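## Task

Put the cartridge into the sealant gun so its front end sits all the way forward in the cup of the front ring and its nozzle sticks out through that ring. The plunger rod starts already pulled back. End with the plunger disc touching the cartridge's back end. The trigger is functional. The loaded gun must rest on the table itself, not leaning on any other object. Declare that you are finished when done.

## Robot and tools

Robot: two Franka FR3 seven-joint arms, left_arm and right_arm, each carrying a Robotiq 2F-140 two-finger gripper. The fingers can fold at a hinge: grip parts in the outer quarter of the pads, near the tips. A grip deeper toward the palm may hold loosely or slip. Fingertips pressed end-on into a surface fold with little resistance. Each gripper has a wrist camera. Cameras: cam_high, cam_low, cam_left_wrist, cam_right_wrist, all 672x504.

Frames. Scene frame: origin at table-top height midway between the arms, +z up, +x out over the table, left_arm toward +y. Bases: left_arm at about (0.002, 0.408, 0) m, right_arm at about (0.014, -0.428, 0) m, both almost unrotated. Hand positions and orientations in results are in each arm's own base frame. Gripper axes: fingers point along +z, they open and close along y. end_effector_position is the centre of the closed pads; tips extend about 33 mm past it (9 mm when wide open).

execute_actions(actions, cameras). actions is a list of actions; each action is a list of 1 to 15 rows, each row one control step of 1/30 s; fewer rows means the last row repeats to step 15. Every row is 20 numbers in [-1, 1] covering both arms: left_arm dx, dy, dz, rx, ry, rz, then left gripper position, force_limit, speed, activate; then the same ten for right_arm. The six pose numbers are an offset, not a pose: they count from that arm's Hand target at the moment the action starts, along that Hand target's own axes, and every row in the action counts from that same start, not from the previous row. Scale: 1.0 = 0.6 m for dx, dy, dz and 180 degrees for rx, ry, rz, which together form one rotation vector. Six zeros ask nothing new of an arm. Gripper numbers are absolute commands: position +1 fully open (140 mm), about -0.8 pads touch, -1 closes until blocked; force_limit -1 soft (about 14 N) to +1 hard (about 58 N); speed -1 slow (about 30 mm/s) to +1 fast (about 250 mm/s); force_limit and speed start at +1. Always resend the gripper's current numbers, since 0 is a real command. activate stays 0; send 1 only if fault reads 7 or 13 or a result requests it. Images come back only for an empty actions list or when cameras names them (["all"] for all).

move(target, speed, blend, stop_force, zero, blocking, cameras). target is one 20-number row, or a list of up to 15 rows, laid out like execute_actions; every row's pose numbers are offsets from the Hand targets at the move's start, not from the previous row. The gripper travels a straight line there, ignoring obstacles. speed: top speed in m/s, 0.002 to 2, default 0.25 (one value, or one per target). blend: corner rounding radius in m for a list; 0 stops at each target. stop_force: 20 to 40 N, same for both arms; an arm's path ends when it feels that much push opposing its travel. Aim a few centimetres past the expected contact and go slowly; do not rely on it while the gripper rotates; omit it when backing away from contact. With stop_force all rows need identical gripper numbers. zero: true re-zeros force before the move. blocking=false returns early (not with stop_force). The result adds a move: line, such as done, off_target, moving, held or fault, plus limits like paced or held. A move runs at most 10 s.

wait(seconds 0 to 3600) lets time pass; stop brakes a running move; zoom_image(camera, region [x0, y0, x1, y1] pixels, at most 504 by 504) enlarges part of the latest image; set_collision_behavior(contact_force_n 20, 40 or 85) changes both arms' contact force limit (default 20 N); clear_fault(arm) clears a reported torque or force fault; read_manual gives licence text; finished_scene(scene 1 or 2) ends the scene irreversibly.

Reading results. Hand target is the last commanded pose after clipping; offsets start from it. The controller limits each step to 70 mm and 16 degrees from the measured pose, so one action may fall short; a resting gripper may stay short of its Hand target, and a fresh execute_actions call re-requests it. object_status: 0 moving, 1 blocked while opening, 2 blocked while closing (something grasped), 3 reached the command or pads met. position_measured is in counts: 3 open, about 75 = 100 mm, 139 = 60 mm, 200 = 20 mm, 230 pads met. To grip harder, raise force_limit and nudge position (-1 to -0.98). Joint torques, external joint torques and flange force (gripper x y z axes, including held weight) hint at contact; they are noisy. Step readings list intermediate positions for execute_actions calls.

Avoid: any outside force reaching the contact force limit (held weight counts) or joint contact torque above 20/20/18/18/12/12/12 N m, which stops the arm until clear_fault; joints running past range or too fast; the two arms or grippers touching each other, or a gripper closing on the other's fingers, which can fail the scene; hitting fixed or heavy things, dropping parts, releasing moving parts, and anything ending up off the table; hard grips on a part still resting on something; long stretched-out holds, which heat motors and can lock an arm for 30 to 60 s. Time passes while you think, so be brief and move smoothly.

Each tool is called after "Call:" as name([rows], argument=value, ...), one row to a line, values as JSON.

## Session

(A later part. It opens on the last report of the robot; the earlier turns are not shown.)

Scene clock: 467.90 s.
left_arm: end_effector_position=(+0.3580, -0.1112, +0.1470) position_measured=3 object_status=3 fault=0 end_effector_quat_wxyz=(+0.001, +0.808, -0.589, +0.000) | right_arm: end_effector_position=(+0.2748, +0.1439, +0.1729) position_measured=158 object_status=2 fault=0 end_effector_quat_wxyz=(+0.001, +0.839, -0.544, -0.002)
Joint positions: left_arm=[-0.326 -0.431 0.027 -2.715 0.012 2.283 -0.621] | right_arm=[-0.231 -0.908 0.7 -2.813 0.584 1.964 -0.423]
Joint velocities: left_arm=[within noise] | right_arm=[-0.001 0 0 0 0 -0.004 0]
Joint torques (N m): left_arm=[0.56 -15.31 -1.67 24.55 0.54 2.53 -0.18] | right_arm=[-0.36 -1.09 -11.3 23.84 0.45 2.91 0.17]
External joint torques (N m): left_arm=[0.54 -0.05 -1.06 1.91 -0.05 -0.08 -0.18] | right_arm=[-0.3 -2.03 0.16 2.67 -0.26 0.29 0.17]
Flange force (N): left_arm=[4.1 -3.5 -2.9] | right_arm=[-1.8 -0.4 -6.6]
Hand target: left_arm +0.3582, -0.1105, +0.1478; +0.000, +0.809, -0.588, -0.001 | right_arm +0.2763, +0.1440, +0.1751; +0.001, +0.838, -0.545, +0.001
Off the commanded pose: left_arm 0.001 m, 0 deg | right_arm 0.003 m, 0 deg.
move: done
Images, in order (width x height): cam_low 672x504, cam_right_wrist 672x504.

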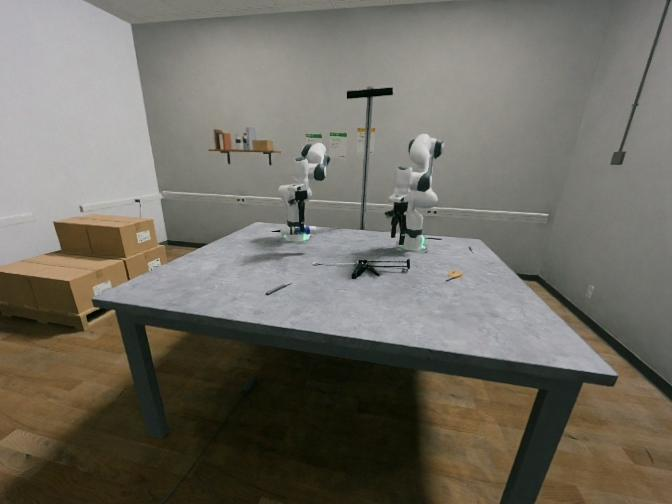

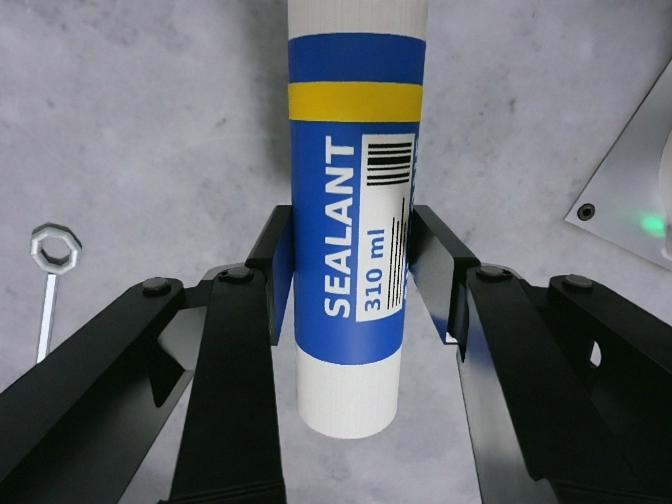

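Call:
move(target=[-0.153,-0.123,-0.167,0,0,0.556,1,0,1,0, -0.1415,-0.255,-0.125,0,0,-0.444,-1,-0.05,-1,0], speed=0.15, cameras=["all"])

Scene clock: 525.40 s.
left_arm: end_effector_position=(+0.3999, -0.0015, +0.2474) position_measured=3 object_status=3 fault=0 end_effector_quat_wxyz=(-0.001, -0.073, +0.997, -0.001) | right_arm: end_effector_position=(+0.3801, +0.2833, +0.2474) position_measured=158 object_status=2 fault=0 end_effector_quat_wxyz=(+0.001, +0.993, +0.117, -0.003)
Joint positions: left_arm=[-0.937 -0.705 0.798 -2.448 0.504 1.871 0.989] | right_arm=[0.041 -0.281 0.557 -2.255 0.164 2.005 -1.295]
Joint velocities: left_arm=[0 0 0.001 0.001 0 -0.001 0.007] | right_arm=[within noise]
Joint torques (N m): left_arm=[-0.31 -1.67 -13.14 23.7 1.14 2.36 0.21] | right_arm=[0.47 -20 -4.72 27.11 0.35 2.95 -0.27]
External joint torques (N m): left_arm=[-0.33 -0.22 0.16 1.8 0.42 -0.11 0.21] | right_arm=[0.41 -2.22 -0.1 2.78 -0.43 0.32 -0.27]
Flange force (N): left_arm=[-4.8 0.3 -3.5] | right_arm=[0.7 -0.4 -6.3]
Hand target: left_arm +0.4001, -0.0004, +0.2480; -0.001, -0.069, +0.998, +0.000 | right_arm +0.3818, +0.2837, +0.2499; +0.001, +0.993, +0.120, +0.000
Off the commanded pose: left_arm 0.001 m, 0 deg | right_arm 0.003 m, 1 deg.
move: done

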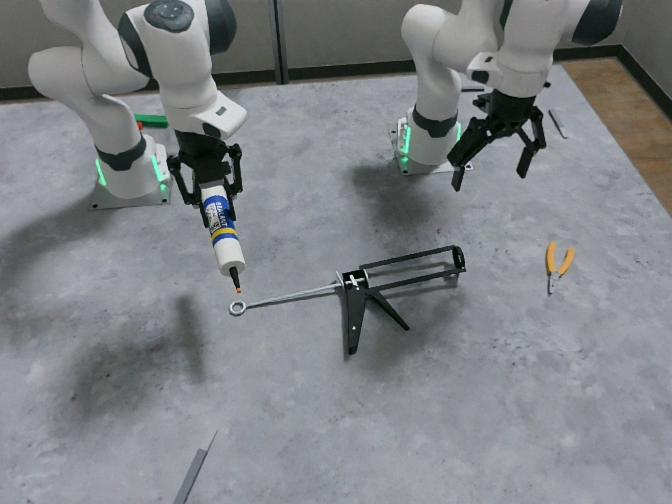

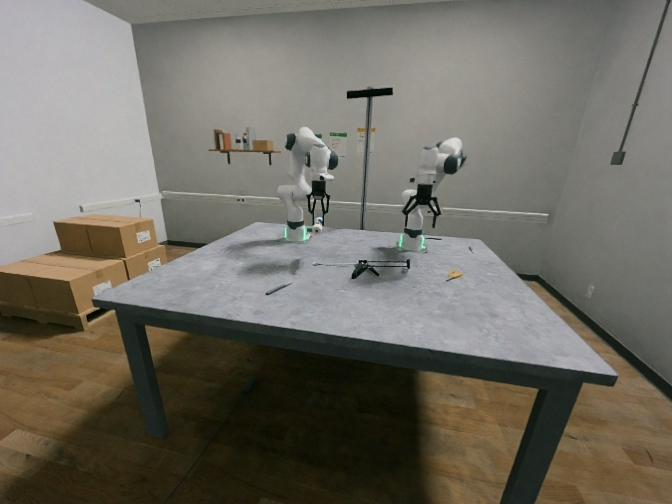

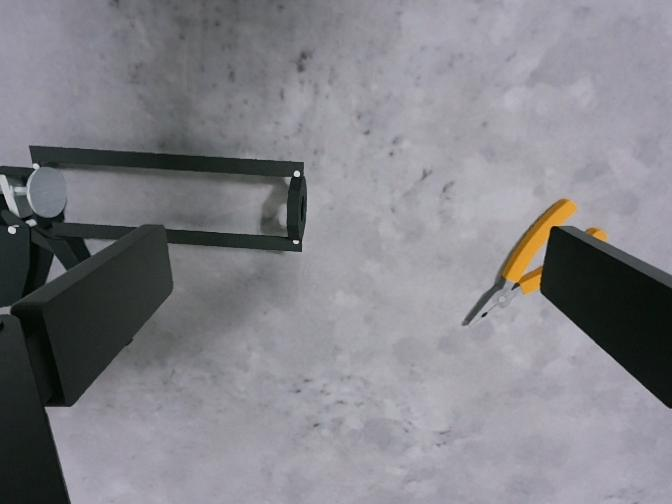

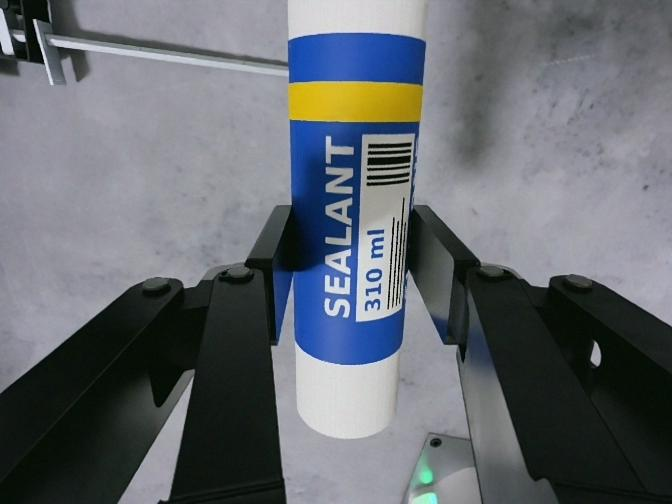

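Call:
move(target=[-0.070,0.102,0.127,0.109,-0.108,0.493,1,0,1,0, 0,0,0,0,0,0,-1,-0.05,-1,0], speed=0.2, cameras=["cam_left_wrist"])

Call:
move(target=[0,0,0,0,0,0,1,0,1,0, 0.214,-0.4665,0.083,-0.0346,-0.0384,-0.466,-1,-0.05,-1,0], speed=0.15, cameras=["all"])

Scene clock: 607.47 s.
left_arm: end_effector_position=(+0.4328, +0.0648, +0.1721) position_measured=3 object_status=3 fault=0 end_effector_quat_wxyz=(+0.162, +0.640, +0.737, -0.145) | right_arm: end_effector_position=(+0.3801, +0.2833, +0.2474) position_measured=158 object_status=2 fault=0 end_effector_quat_wxyz=(+0.001, +0.993, +0.117, -0.003)
Joint positions: left_arm=[-1.224 -1.598 1.304 -2.355 1.035 1.612 2.519] | right_arm=[0.041 -0.281 0.557 -2.255 0.164 2.005 -1.297]
Joint velocities: left_arm=[-0.001 0.001 -0.002 0 -0.002 -0.002 0.005] | right_arm=[within noise]
Joint torques (N m): left_arm=[-0.14 21.14 -28.02 3.75 0.26 2.75 0.16] | right_arm=[0.14 -20.09 -4.42 27.04 0.44 2.96 -0.23]
External joint torques (N m): left_arm=[0.01 -0.5 0.13 0.95 0.27 -0.08 0.17] | right_arm=[0.18 -2.23 0.32 2.62 -0.33 0.31 -0.23]
Flange force (N): left_arm=[1.4 2.6 -0.5] | right_arm=[0.5 -0.7 -5.8]
Hand target: left_arm +0.4331, +0.0660, +0.1717; +0.161, +0.643, +0.735, -0.143 | right_arm +0.3818, +0.2837, +0.2499; +0.001, +0.993, +0.120, +0.000
Off the commanded pose: left_arm 0.001 m, 0 deg | right_arm 0.003 m, 0 deg.
move: done

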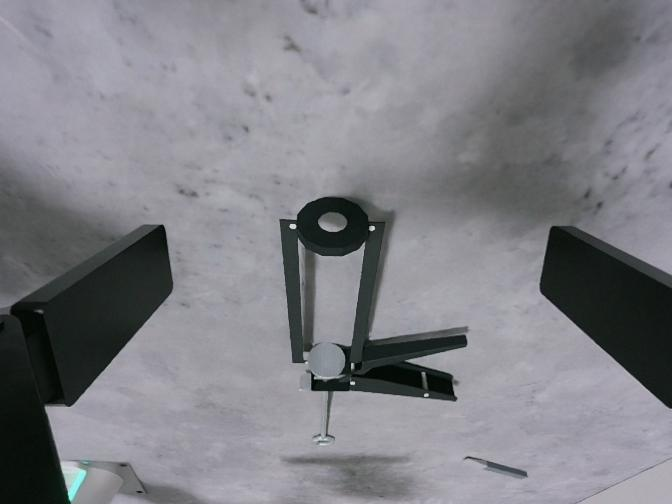

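Scene clock: 613.77 s.
left_arm: end_effector_position=(+0.4328, +0.0649, +0.1721) position_measured=3 object_status=3 fault=0 end_effector_quat_wxyz=(+0.162, +0.641, +0.736, -0.144) | right_arm: end_effector_position=(+0.4383, +0.5859, +0.1959) position_measured=158 object_status=2 fault=0 end_effector_quat_wxyz=(+0.055, +0.657, +0.750, -0.051)
Joint positions: left_arm=[-1.224 -1.597 1.304 -2.355 1.035 1.612 2.522] | right_arm=[0.648 0.934 0.71 -0.83 -0.626 1.488 -2.125]
Joint velocities: left_arm=[within noise] | right_arm=[0 0 0.001 0.001 0 -0.001 -0.007]
Joint torques (N m): left_arm=[0.09 21.64 -27.75 3.62 -0.03 3.01 0.14] | right_arm=[0.68 -57.11 12.16 22.88 0.12 2.31 -0.28]
External joint torques (N m): left_arm=[0.12 0 0.43 0.75 -0.02 0.17 0.15] | right_arm=[0.77 -3.58 0.49 2.4 -0.59 0.06 -0.27]
Flange force (N): left_arm=[1.1 2.2 0.0] | right_arm=[0.0 0.0 0.0]
Hand target: left_arm +0.4331, +0.0660, +0.1717; +0.161, +0.643, +0.735, -0.143 | right_arm +0.4397, +0.5860, +0.1996; +0.057, +0.655, +0.752, -0.049
Off the commanded pose: left_arm 0.001 m, 0 deg | right_arm 0.004 m, 0 deg.
move: off_target (right_arm)

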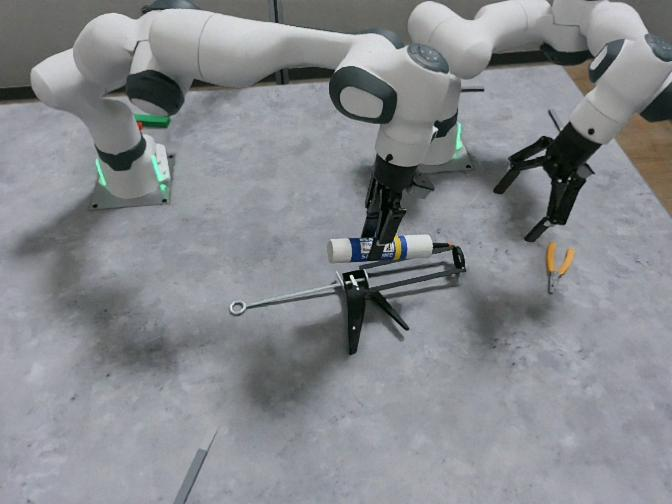

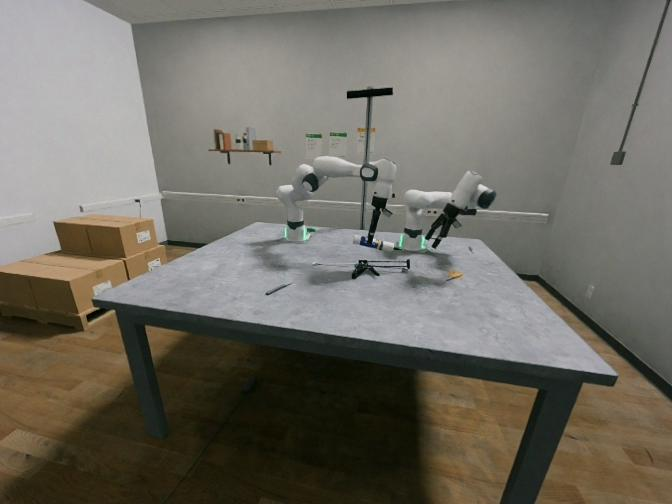

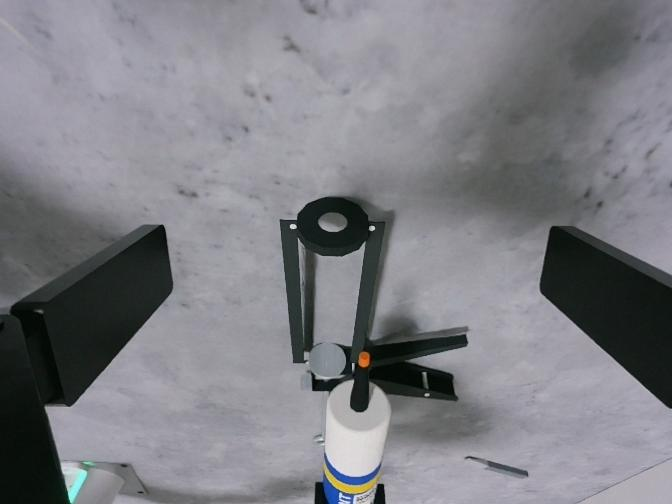

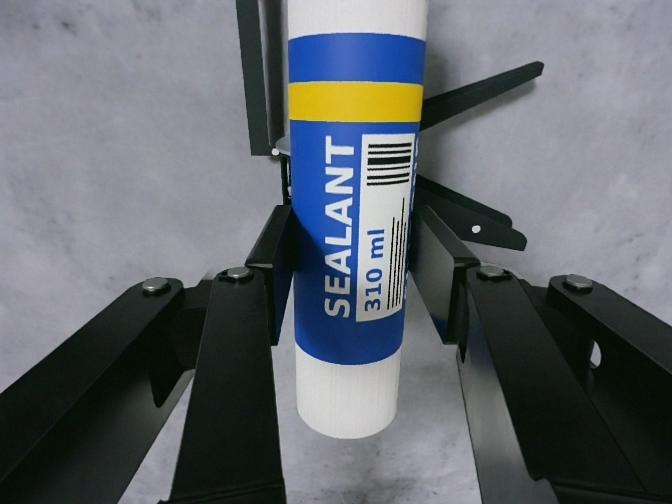

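Call:
move(target=[0,0,0,0,0,0,1,0,1,0, 0.0415,-0.0403,0.0607,0,-0.0306,0.0056,-1,-0.05,-1,0], speed=0.08, cameras=["all"])

Call:
zoom_image(camera="cam_left_wrist", region=[230, 160, 490, 420])

Call:
zoom_image(camera="cam_high", region=[300, 200, 500, 350])

Scene clock: 720.20 s.
left_arm: end_effector_position=(+0.4328, +0.0649, +0.1721) position_measured=3 object_status=3 fault=0 end_effector_quat_wxyz=(+0.162, +0.641, +0.736, -0.144) | right_arm: end_effector_position=(+0.4121, +0.6017, +0.1561) position_measured=158 object_status=2 fault=0 end_effector_quat_wxyz=(+0.092, +0.660, +0.741, -0.080)
Joint positions: left_arm=[-1.224 -1.597 1.304 -2.355 1.035 1.612 2.522] | right_arm=[0.857 1.113 0.6 -0.537 -0.66 1.361 -2.121]
Joint velocities: left_arm=[within noise] | right_arm=[-0.001 0 0 0 -0.001 -0.002 -0.006]
Joint torques (N m): left_arm=[0.12 21.68 -27.73 3.7 -0.02 3.01 0.13] | right_arm=[0.6 -60.79 8.06 22.63 0.23 1.98 -0.23]
External joint torques (N m): left_arm=[0.19 0.03 0.47 0.84 -0.02 0.17 0.14] | right_arm=[0.49 -3.31 0.01 2.27 -0.3 -0.05 -0.22]
Flange force (N): left_arm=[1.3 2.3 0.0] | right_arm=[0.0 0.0 0.0]
Hand target: left_arm +0.4331, +0.0660, +0.1717; +0.161, +0.643, +0.735, -0.143 | right_arm +0.4132, +0.6017, +0.1599; +0.093, +0.659, +0.742, -0.080
Off the commanded pose: left_arm 0.001 m, 0 deg | right_arm 0.004 m, 0 deg.
move: off_target (right_arm)

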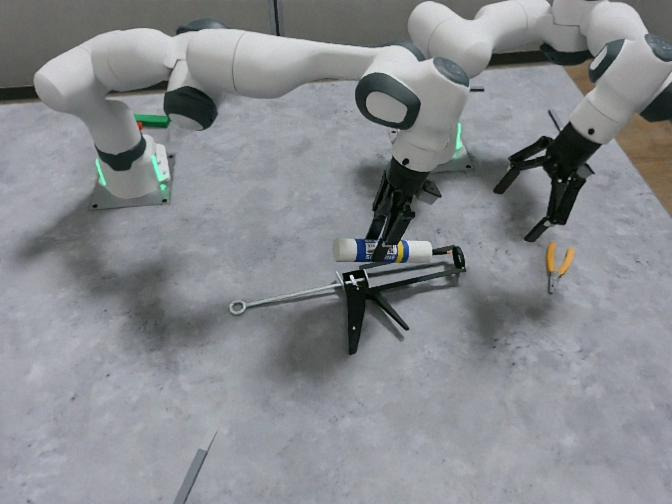

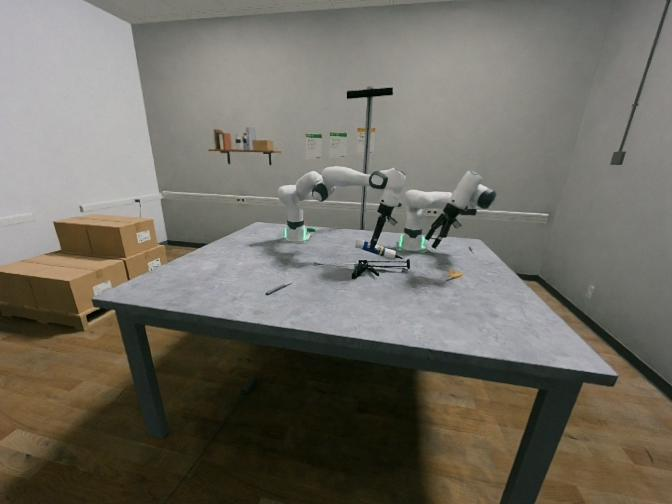

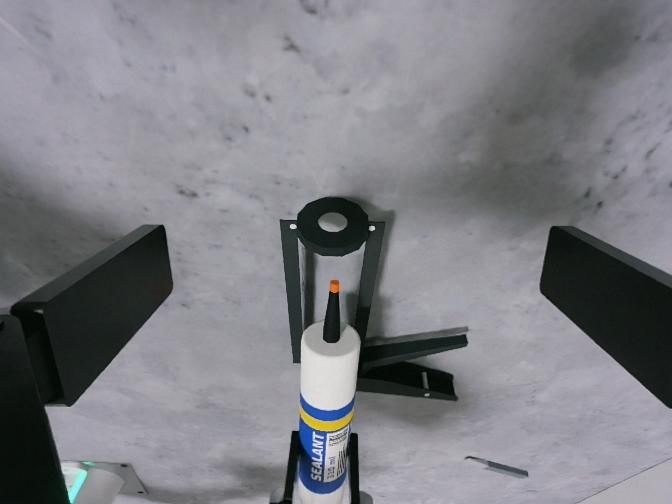

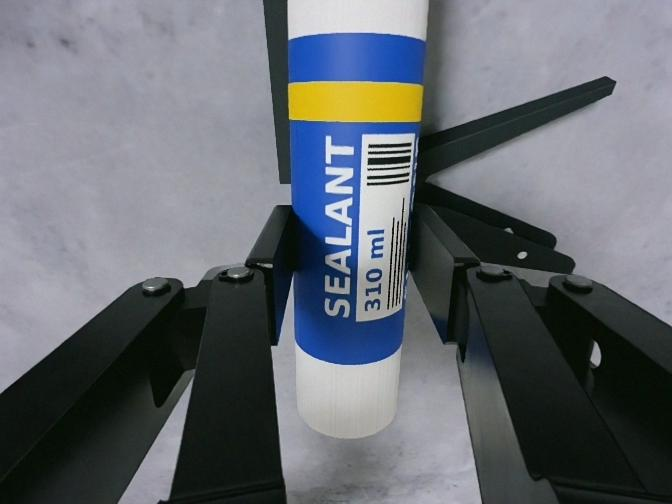

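Scaled by 1.938 from the camera's image (finer frame: 960x720).

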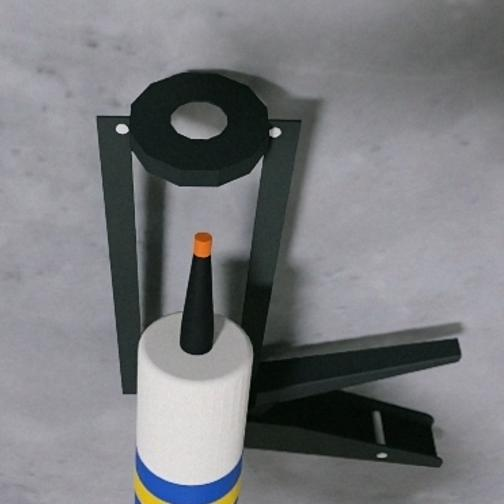

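Scaled by 2.520 from the camera's image (finer frame: 960x720).

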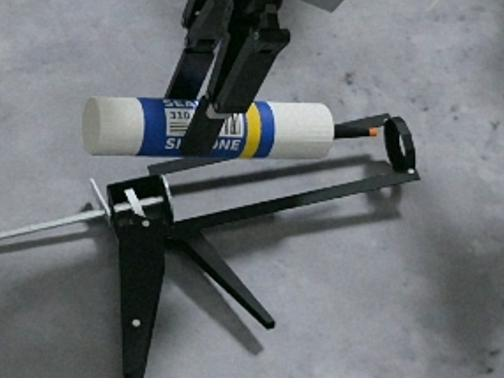

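Call:
move(target=[0,0,0,0,0,0,1,0,1,0, 0.0093,-0.0015,0.0295,0,0,0,-1,-0.05,-1,0], speed=0.05, cameras=["cam_high","cam_left_wrist"])

Call:
zoom_image(camera="cam_left_wrist", region=[230, 160, 490, 420])

Call:
zoom_image(camera="cam_high", region=[320, 220, 480, 340])

Scene clock: 752.33 s.
left_arm: end_effector_position=(+0.4328, +0.0649, +0.1721) position_measured=3 object_status=3 fault=0 end_effector_quat_wxyz=(+0.162, +0.641, +0.736, -0.144) | right_arm: end_effector_position=(+0.4106, +0.6004, +0.1362) position_measured=158 object_status=2 fault=0 end_effector_quat_wxyz=(+0.095, +0.656, +0.744, -0.086)
Joint positions: left_arm=[-1.224 -1.597 1.304 -2.355 1.035 1.612 2.522] | right_arm=[0.83 1.101 0.605 -0.622 -0.66 1.407 -2.106]
Joint velocities: left_arm=[within noise] | right_arm=[0 -0.001 0.001 -0.002 0.001 0.003 0.007]
Joint torques (N m): left_arm=[0.07 21.65 -27.73 3.63 -0.03 3.01 0.14] | right_arm=[-0.35 -61.73 9.83 21.82 0.24 2.29 0.18]
External joint torques (N m): left_arm=[-0.01 0.06 0.39 0.65 -0.04 0.17 0.15] | right_arm=[-0.5 -4.7 0.82 1.37 -0.32 0.33 0.18]
Flange force (N): left_arm=[0.8 2.3 0.0] | right_arm=[0.0 0.0 0.0]
Hand target: left_arm +0.4331, +0.0660, +0.1717; +0.161, +0.643, +0.735, -0.143 | right_arm +0.4122, +0.6027, +0.1413; +0.093, +0.659, +0.742, -0.080
Off the commanded pose: left_arm 0.001 m, 0 deg | right_arm 0.006 m, 1 deg.
move: off_target (right_arm)

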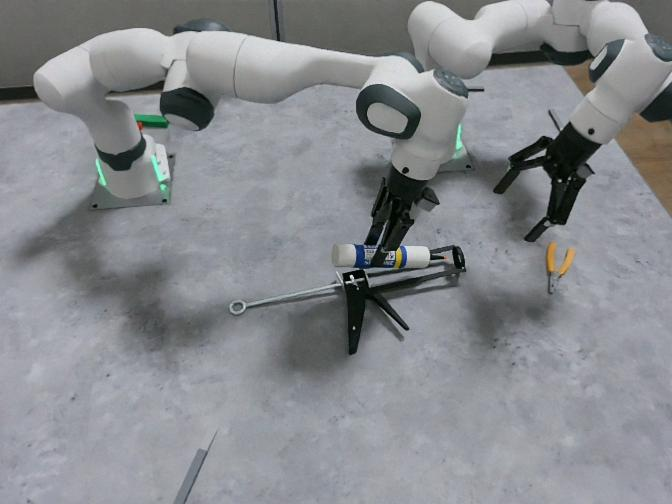

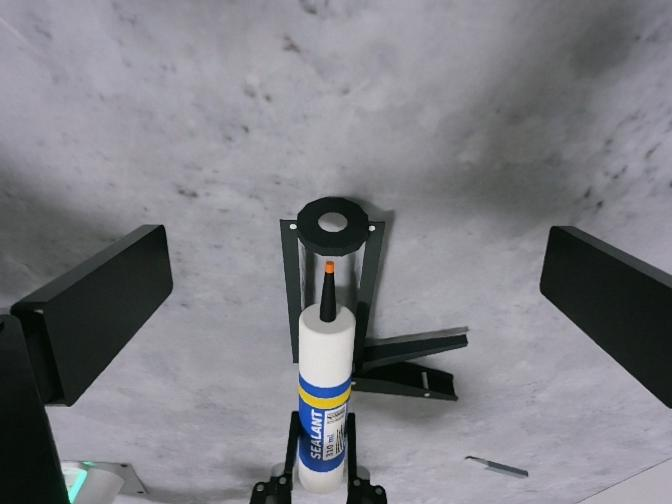

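Scaled by 1.938 from the camera's image (finer frame: 960x720).

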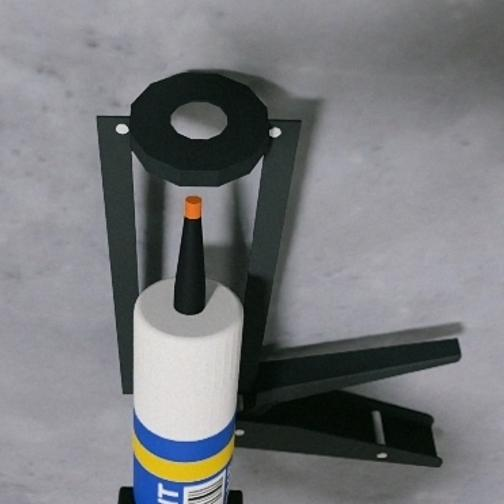

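Scaled by 3.150 from the camera's image (finer frame: 960x720).

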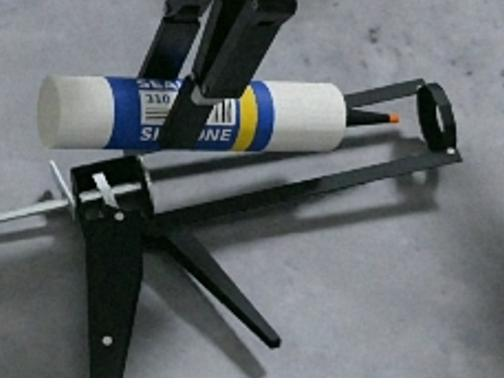

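Call:
move(target=[0,0,0,0,0,0,1,0,1,0, 0.055,0.005,0.003,0,0,0,-1,-0.05,-1,0], speed=0.04, cameras=["cam_high","cam_left_wrist"])

Call:
zoom_image(camera="cam_left_wrist", region=[230, 160, 490, 420])

Call:
zoom_image(camera="cam_high", region=[320, 220, 480, 340])

Scene clock: 770.63 s.
left_arm: end_effector_position=(+0.4328, +0.0649, +0.1721) position_measured=3 object_status=3 fault=0 end_effector_quat_wxyz=(+0.162, +0.641, +0.736, -0.144) | right_arm: end_effector_position=(+0.4102, +0.6302, +0.1264) position_measured=158 object_status=2 fault=0 end_effector_quat_wxyz=(+0.090, +0.658, +0.746, -0.054)
Joint positions: left_arm=[-1.224 -1.597 1.304 -2.355 1.035 1.612 2.522] | right_arm=[0.901 1.167 0.556 -0.505 -0.645 1.446 -2.113]
Joint velocities: left_arm=[within noise] | right_arm=[0.002 0 -0.001 0 0.003 0.003 0]
Joint torques (N m): left_arm=[0.11 21.72 -27.72 3.68 -0.03 3 0.13] | right_arm=[0.53 -62.3 6.48 23.31 0.67 2.59 -0.02]
External joint torques (N m): left_arm=[0.12 0.04 0.49 0.78 -0.04 0.16 0.14] | right_arm=[0.75 -4.31 -0.79 2.47 0.17 0.45 -0.02]
Flange force (N): left_arm=[1.2 2.4 0.0] | right_arm=[0.0 0.0 0.0]
Hand target: left_arm +0.4331, +0.0660, +0.1717; +0.161, +0.643, +0.735, -0.143 | right_arm +0.4114, +0.6344, +0.1316; +0.093, +0.659, +0.742, -0.080
Off the commanded pose: left_arm 0.001 m, 0 deg | right_arm 0.007 m, 3 deg.
elbow stopped short (right arm): the move would have taken joint 4 (elbow) straighter than the controller allows.
move: off_target (right_arm)

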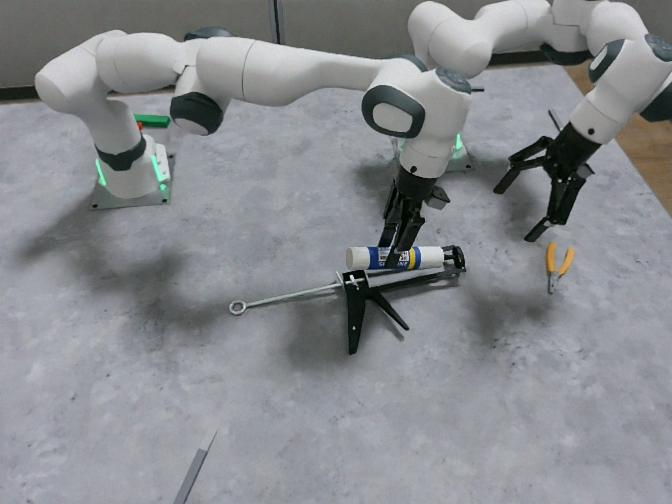

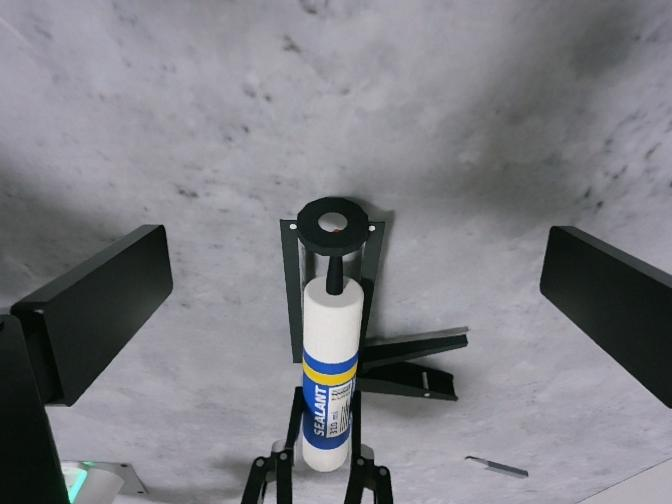

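Scaled by 1.938 from the camera's image (finer frame: 960x720).

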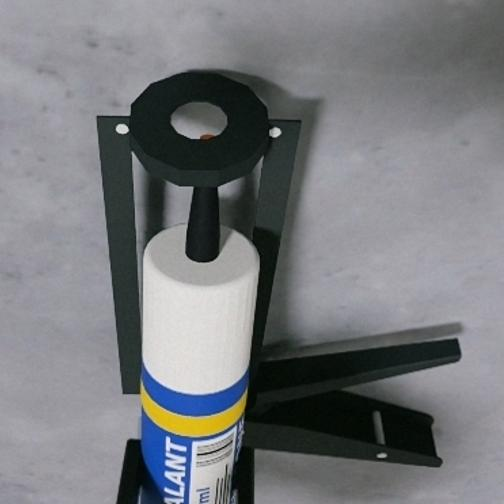

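Scaled by 3.150 from the camera's image (finer frame: 960x720).

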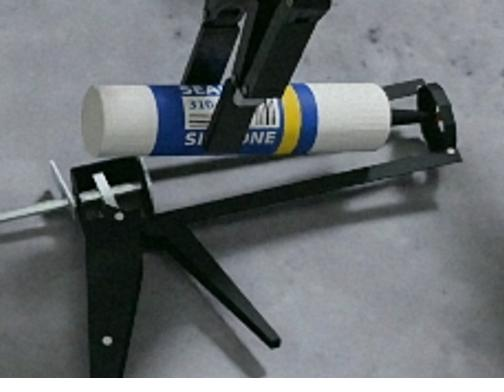

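Call:
move([
  [0,0,0,0,0,0,1,0,1,0, -0.083,0,0,0,0,0,-1,-0.05,-1,0],
  [0,0,0,0,0,0,1,0,1,0, -0.294,-0.004,-0.016,0,0,0,-1,-0.05,-1,0],
], speed=0.08, cameras=["cam_high","cam_left_wrist"])

Call:
zoom_image(camera="cam_left_wrist", region=[230, 160, 490, 460])

Scene clock: 803.30 s.
left_arm: end_effector_position=(+0.4328, +0.0649, +0.1721) position_measured=3 object_status=3 fault=0 end_effector_quat_wxyz=(+0.162, +0.641, +0.736, -0.144) | right_arm: end_effector_position=(+0.4280, +0.4646, +0.1809) position_measured=158 object_status=2 fault=0 end_effector_quat_wxyz=(+0.094, +0.660, +0.741, -0.084)
Joint positions: left_arm=[-1.224 -1.597 1.304 -2.355 1.035 1.612 2.522] | right_arm=[0.338 0.579 0.746 -1.489 -0.536 1.691 -2.088]
Joint velocities: left_arm=[within noise] | right_arm=[-0.003 -0.001 0.002 0 -0.001 0.001 -0.004]
Joint torques (N m): left_arm=[0.09 21.67 -27.72 3.61 -0.02 3.01 0.13] | right_arm=[-0.51 -45.33 13.52 23.97 0.35 2.35 -0.31]
External joint torques (N m): left_arm=[0.03 0 0.53 0.7 -0.02 0.17 0.14] | right_arm=[-0.59 -3.54 1.75 1.65 -0.24 0.38 -0.3]
Flange force (N): left_arm=[1.0 2.4 0.3] | right_arm=[-6.9 -4.2 -3.4]
Hand target: left_arm +0.4331, +0.0660, +0.1717; +0.161, +0.643, +0.735, -0.143 | right_arm +0.4290, +0.4666, +0.1838; +0.093, +0.659, +0.742, -0.080
Off the commanded pose: left_arm 0.001 m, 0 deg | right_arm 0.004 m, 1 deg.
move: off_target (right_arm)

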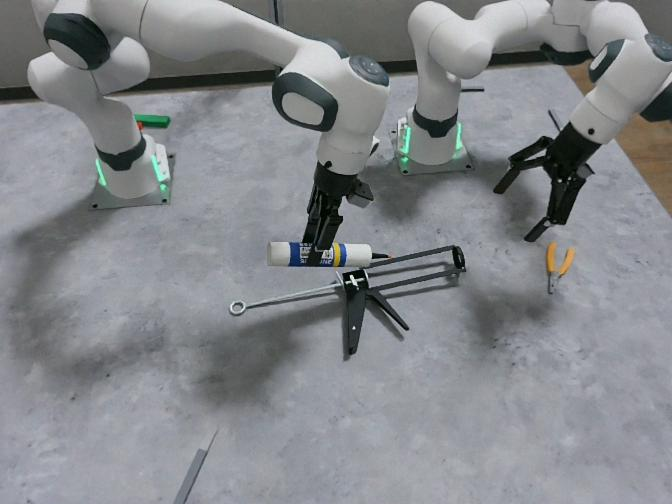

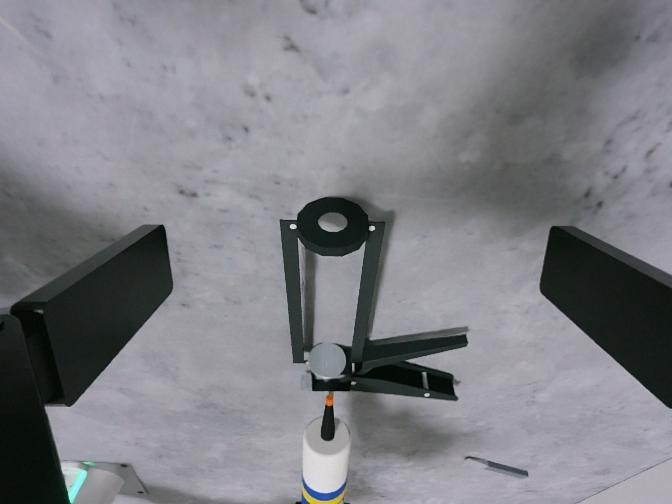

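Scaled by 1.680 from the camera's image (finer frame: 960x720).

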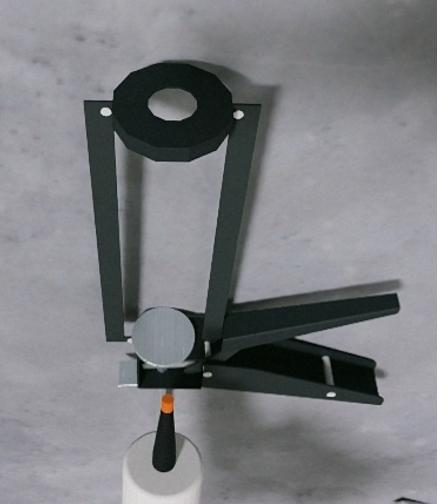

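Call:
move(target=[-0.063,-0.0165,0.206,0,0,0.012,1,0,1,0, 0,0,0,0,0,0,-1,-0.05,-1,0], speed=0.1, cameras=["cam_high","cam_left_wrist"])

Call:
zoom_image(camera="cam_high", region=[380, 160, 560, 320])

Scene clock: 823.97 s.
left_arm: end_effector_position=(+0.4335, -0.0202, +0.0755) position_measured=3 object_status=3 fault=0 end_effector_quat_wxyz=(+0.163, +0.658, +0.722, -0.141) | right_arm: end_effector_position=(+0.4279, +0.4648, +0.1812) position_measured=158 object_status=2 fault=0 end_effector_quat_wxyz=(+0.093, +0.660, +0.741, -0.084)
Joint positions: left_arm=[-1.291 -1.638 1.544 -2.504 1.274 1.802 2.423] | right_arm=[0.337 0.579 0.748 -1.489 -0.536 1.691 -2.089]
Joint velocities: left_arm=[0 0 -0.001 0 0.001 0.001 -0.006] | right_arm=[within noise]
Joint torques (N m): left_arm=[-0.24 18.02 -26.27 -0.63 0.67 3.38 -0.24] | right_arm=[-0.31 -45.24 13.23 23.98 0.38 2.28 -0.16]
External joint torques (N m): left_arm=[-0.25 -0.6 0.92 0.25 0.39 0.44 -0.23] | right_arm=[-0.39 -3.55 1.45 1.71 -0.21 0.31 -0.15]
Flange force (N): left_arm=[0.0 1.2 4.1] | right_arm=[-5.8 -3.6 -3.8]
Hand target: left_arm +0.4346, -0.0208, +0.0755; +0.164, +0.656, +0.723, -0.140 | right_arm +0.4290, +0.4666, +0.1838; +0.093, +0.659, +0.742, -0.080
Off the commanded pose: left_arm 0.001 m, 0 deg | right_arm 0.003 m, 0 deg.
move: done

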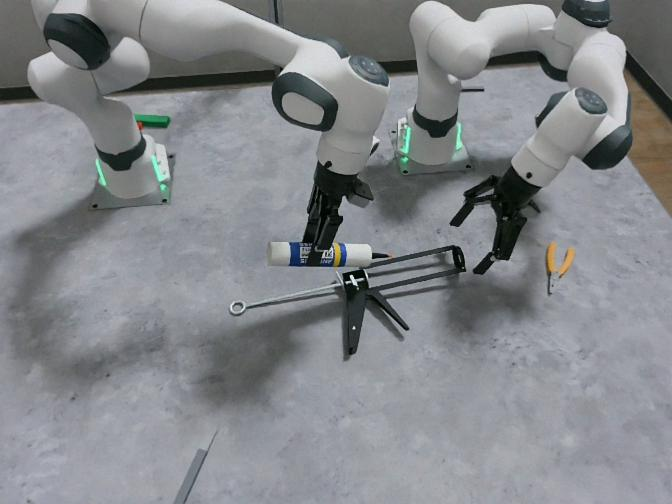

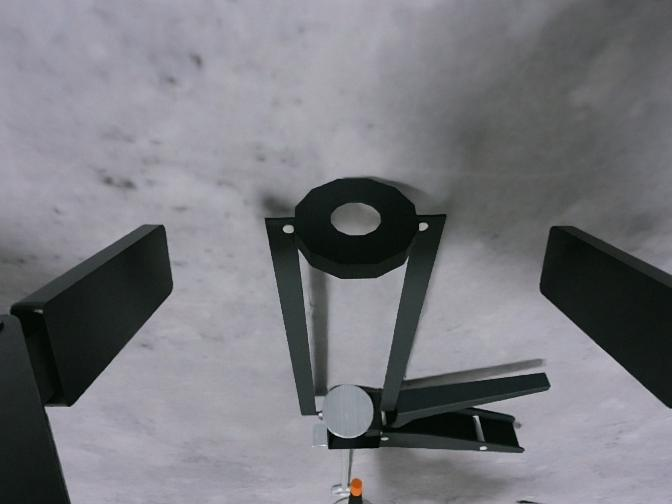

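Scaled by 2.800 from the camera's image (finer frame: 960x720).

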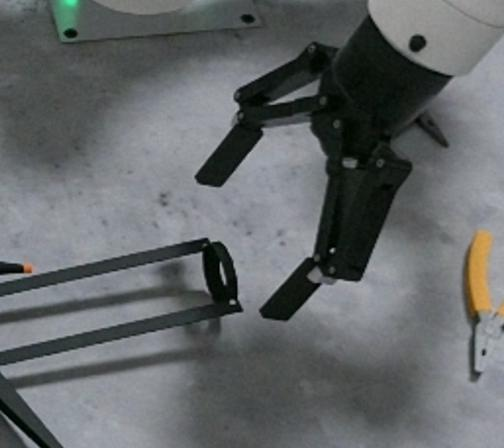

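Call:
move([
  [-0.005,-0.0008,0.040,0,0,0,1,0,1,0, 0,0,0,0,0,0,-1,-0.05,-1,0],
  [-0.005,-0.0008,0.040,0,0,0,0.2,-0.5,0,0, 0,0,0,0,0,0,-1,-0.05,-1,0],
  [-0.005,-0.0008,0.040,0,0,0,-1,-0.5,-1,0, 0,0,0,0,0,0,-1,-0.05,-1,0],
], speed=0.08, cameras=["cam_high","cam_left_wrist"])

Call:
zoom_image(camera="cam_high", region=[380, 160, 560, 320])

Scene clock: 838.57 s.
left_arm: end_effector_position=(+0.4348, -0.0328, +0.0550) position_measured=109 object_status=2 fault=0 end_effector_quat_wxyz=(+0.163, +0.657, +0.723, -0.141) | right_arm: end_effector_position=(+0.4279, +0.4648, +0.1812) position_measured=158 object_status=2 fault=0 end_effector_quat_wxyz=(+0.093, +0.660, +0.741, -0.084)
Joint positions: left_arm=[-1.312 -1.643 1.6 -2.512 1.329 1.839 2.4] | right_arm=[0.337 0.579 0.748 -1.489 -0.536 1.691 -2.089]
Joint torques (N m): left_arm=[-0.58 17.46 -26.19 -2.12 0.54 3.35 -0.17] | right_arm=[-0.32 -45.27 13.24 23.92 0.4 2.28 -0.25]
External joint torques (N m): left_arm=[-0.54 -0.84 0.9 -0.23 0.23 0.38 -0.16] | right_arm=[-0.42 -3.61 1.47 1.67 -0.2 0.31 -0.24]
Flange force (N): left_arm=[-0.6 0.5 4.0] | right_arm=[-6.3 -3.9 -3.7]
Hand target: left_arm +0.4356, -0.0336, +0.0550; +0.164, +0.656, +0.723, -0.140 | right_arm +0.4290, +0.4666, +0.1838; +0.093, +0.659, +0.742, -0.080
Off the commanded pose: left_arm 0.001 m, 0 deg | right_arm 0.003 m, 0 deg.
move: done

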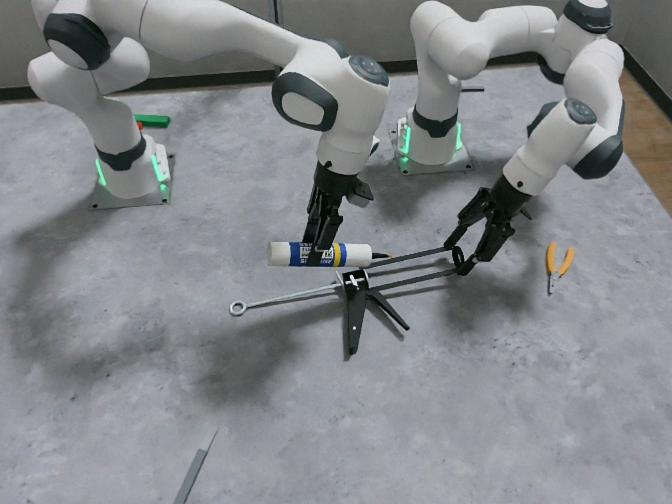

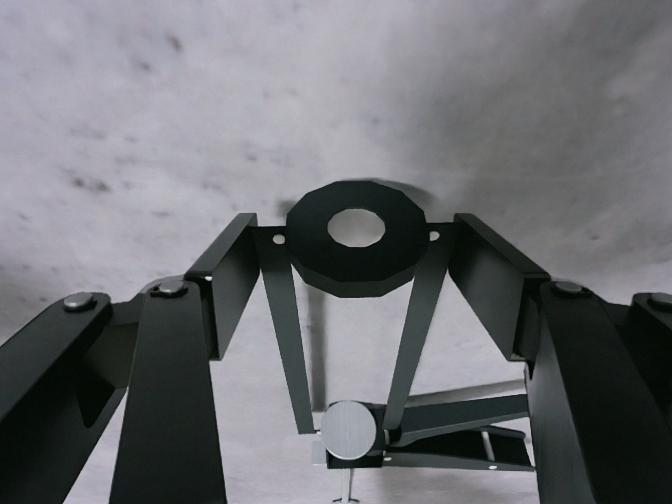

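Scaled by 2.800 from the camera's image (finer frame: 960x720).

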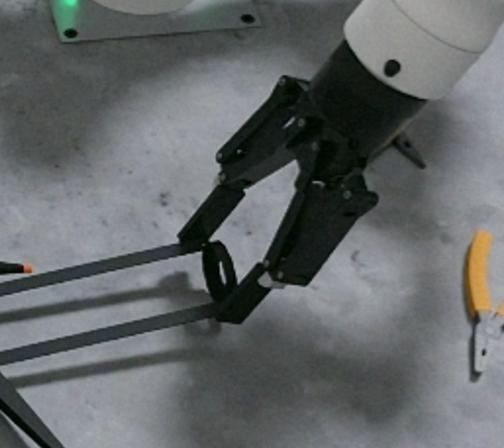

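Call:
move(target=[-0.1665,0.001,0.0772,0,0,0,-1,-0.5,-1,0, 0,0,0,0,0,0,-1,-0.05,-1,0], speed=0.05, cameras=["cam_high","cam_left_wrist","cam_low"])

Call:
zoom_image(camera="cam_high", region=[200, 200, 460, 360])

Call:
zoom_image(camera="cam_low", region=[290, 210, 470, 300])

Scene clock: 864.43 s.
left_arm: end_effector_position=(+0.4444, -0.1435, +0.0547) position_measured=109 object_status=2 fault=0 end_effector_quat_wxyz=(+0.162, +0.661, +0.719, -0.141) | right_arm: end_effector_position=(+0.4279, +0.4648, +0.1812) position_measured=158 object_status=2 fault=0 end_effector_quat_wxyz=(+0.093, +0.660, +0.741, -0.084)
Joint positions: left_arm=[-1.576 -1.643 1.616 -2.508 1.427 1.914 2.149] | right_arm=[0.337 0.579 0.748 -1.489 -0.536 1.691 -2.089]
Joint velocities: left_arm=[-0.001 -0.001 0 -0.001 0 0.002 -0.004] | right_arm=[within noise]
Joint torques (N m): left_arm=[0.32 17.92 -26.57 -0.87 1.28 3.81 -0.52] | right_arm=[-0.31 -45.24 13.23 23.92 0.36 2.28 -0.18]
External joint torques (N m): left_arm=[0.3 -0.48 0.69 1.25 0.77 0.69 -0.51] | right_arm=[-0.11 -3.49 1.63 1.53 -0.21 0.3 -0.17]
Flange force (N): left_arm=[0.0 2.1 4.9] | right_arm=[-5.7 -4.1 -3.6]
Hand target: left_arm +0.4471, -0.1431, +0.0550; +0.164, +0.656, +0.723, -0.140 | right_arm +0.4290, +0.4666, +0.1838; +0.093, +0.659, +0.742, -0.080
Off the commanded pose: left_arm 0.003 m, 1 deg | right_arm 0.003 m, 0 deg.
move: done
Images, in order (width x height): cam_high 672x504, cam_low 672x504, cam_left_wrist 672x504.

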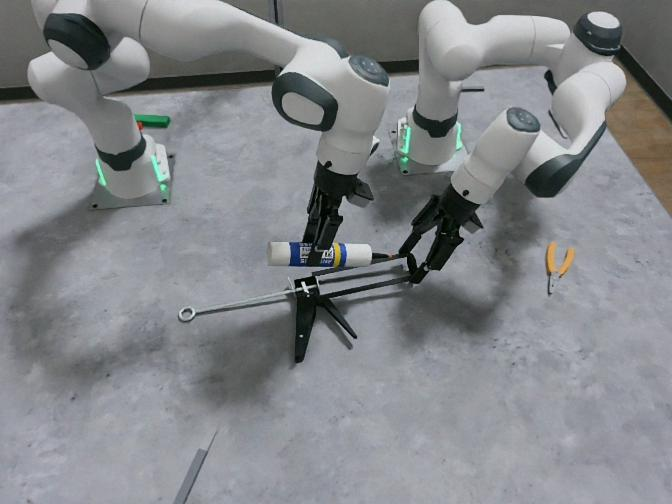

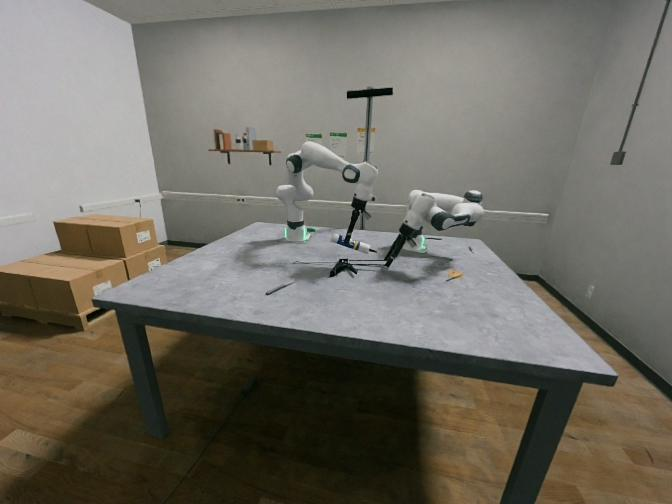

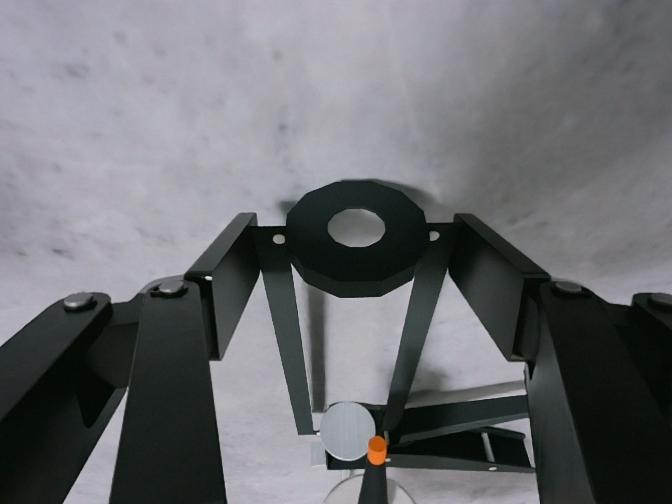

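Scaled by 1.938 from the camera's image (finer frame: 960x720).

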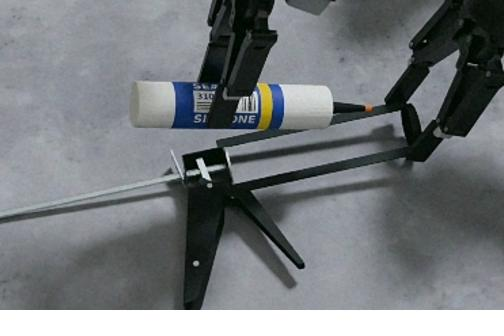

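Scaled by 2.800 from the camera's image (finer frame: 960x720).

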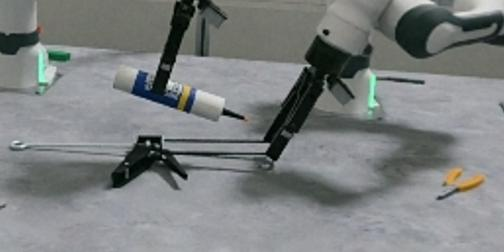

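Call:
move(target=[0,0,0,0,0,0,-1,-0.5,-1,0, 0.05,-0.0077,0.056,0,0,0,-1,-0.05,-1,0], speed=0.05, cameras=["cam_high","cam_left_wrist"])

Call:
zoom_image(camera="cam_high", region=[250, 200, 450, 330])

Scene clock: 921.33 s.
left_arm: end_effector_position=(+0.4444, -0.1436, +0.0547) position_measured=109 object_status=2 fault=0 end_effector_quat_wxyz=(+0.162, +0.660, +0.719, -0.141) | right_arm: end_effector_position=(+0.4196, +0.4842, +0.1402) position_measured=158 object_status=2 fault=0 end_effector_quat_wxyz=(+0.091, +0.656, +0.744, -0.086)
Joint positions: left_arm=[-1.576 -1.643 1.616 -2.508 1.427 1.914 2.148] | right_arm=[0.393 0.652 0.716 -1.478 -0.564 1.738 -2.054]
Joint velocities: left_arm=[within noise] | right_arm=[0 0.001 0 0.001 0 0.002 0.007]
Joint torques (N m): left_arm=[0.11 17.95 -26.63 -0.72 1.31 3.8 -0.51] | right_arm=[0.63 -47.56 13.26 24.11 0.12 2.36 0.1]
External joint torques (N m): left_arm=[0.18 -0.42 0.71 1.45 0.81 0.66 -0.5] | right_arm=[0.8 -3.54 0.77 2.19 -0.48 0.4 0.11]
Flange force (N): left_arm=[-0.3 3.0 5.1] | right_arm=[0.2 0.1 -5.3]
Hand target: left_arm +0.4471, -0.1431, +0.0550; +0.164, +0.656, +0.723, -0.140 | right_arm +0.4221, +0.4868, +0.1439; +0.093, +0.659, +0.742, -0.080
Off the commanded pose: left_arm 0.003 m, 1 deg | right_arm 0.005 m, 1 deg.
move: off_target (right_arm)

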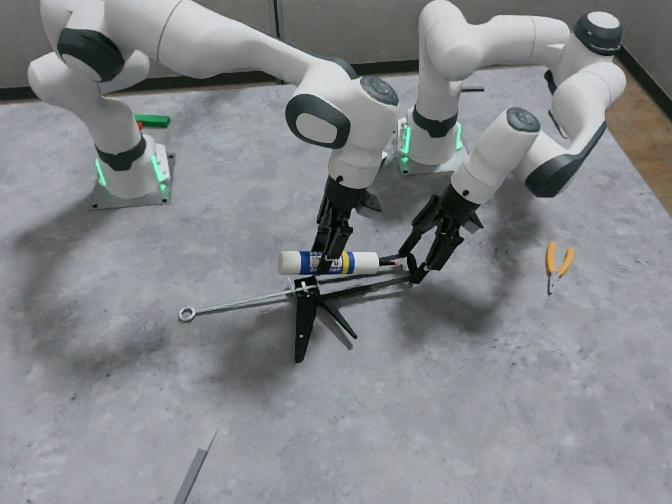

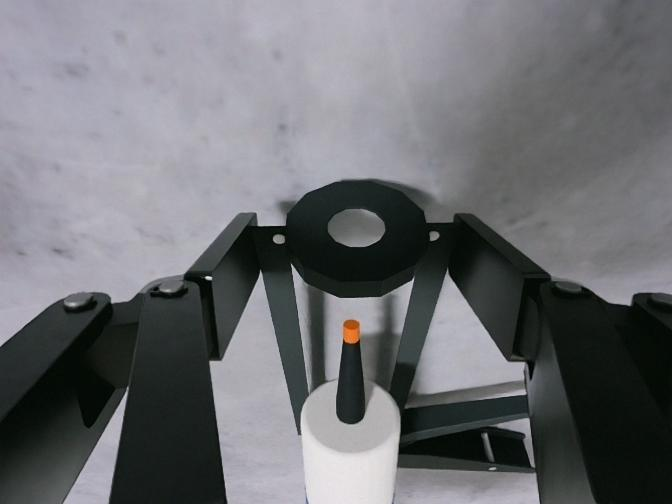

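Scaled by 2.520 from the camera's image (finer frame: 960x720).

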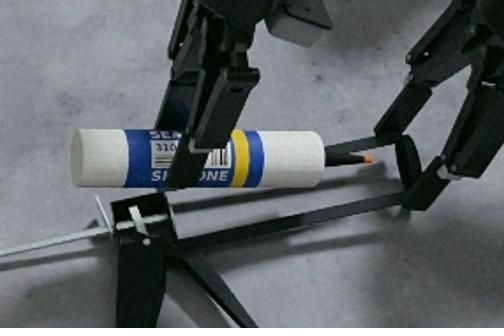

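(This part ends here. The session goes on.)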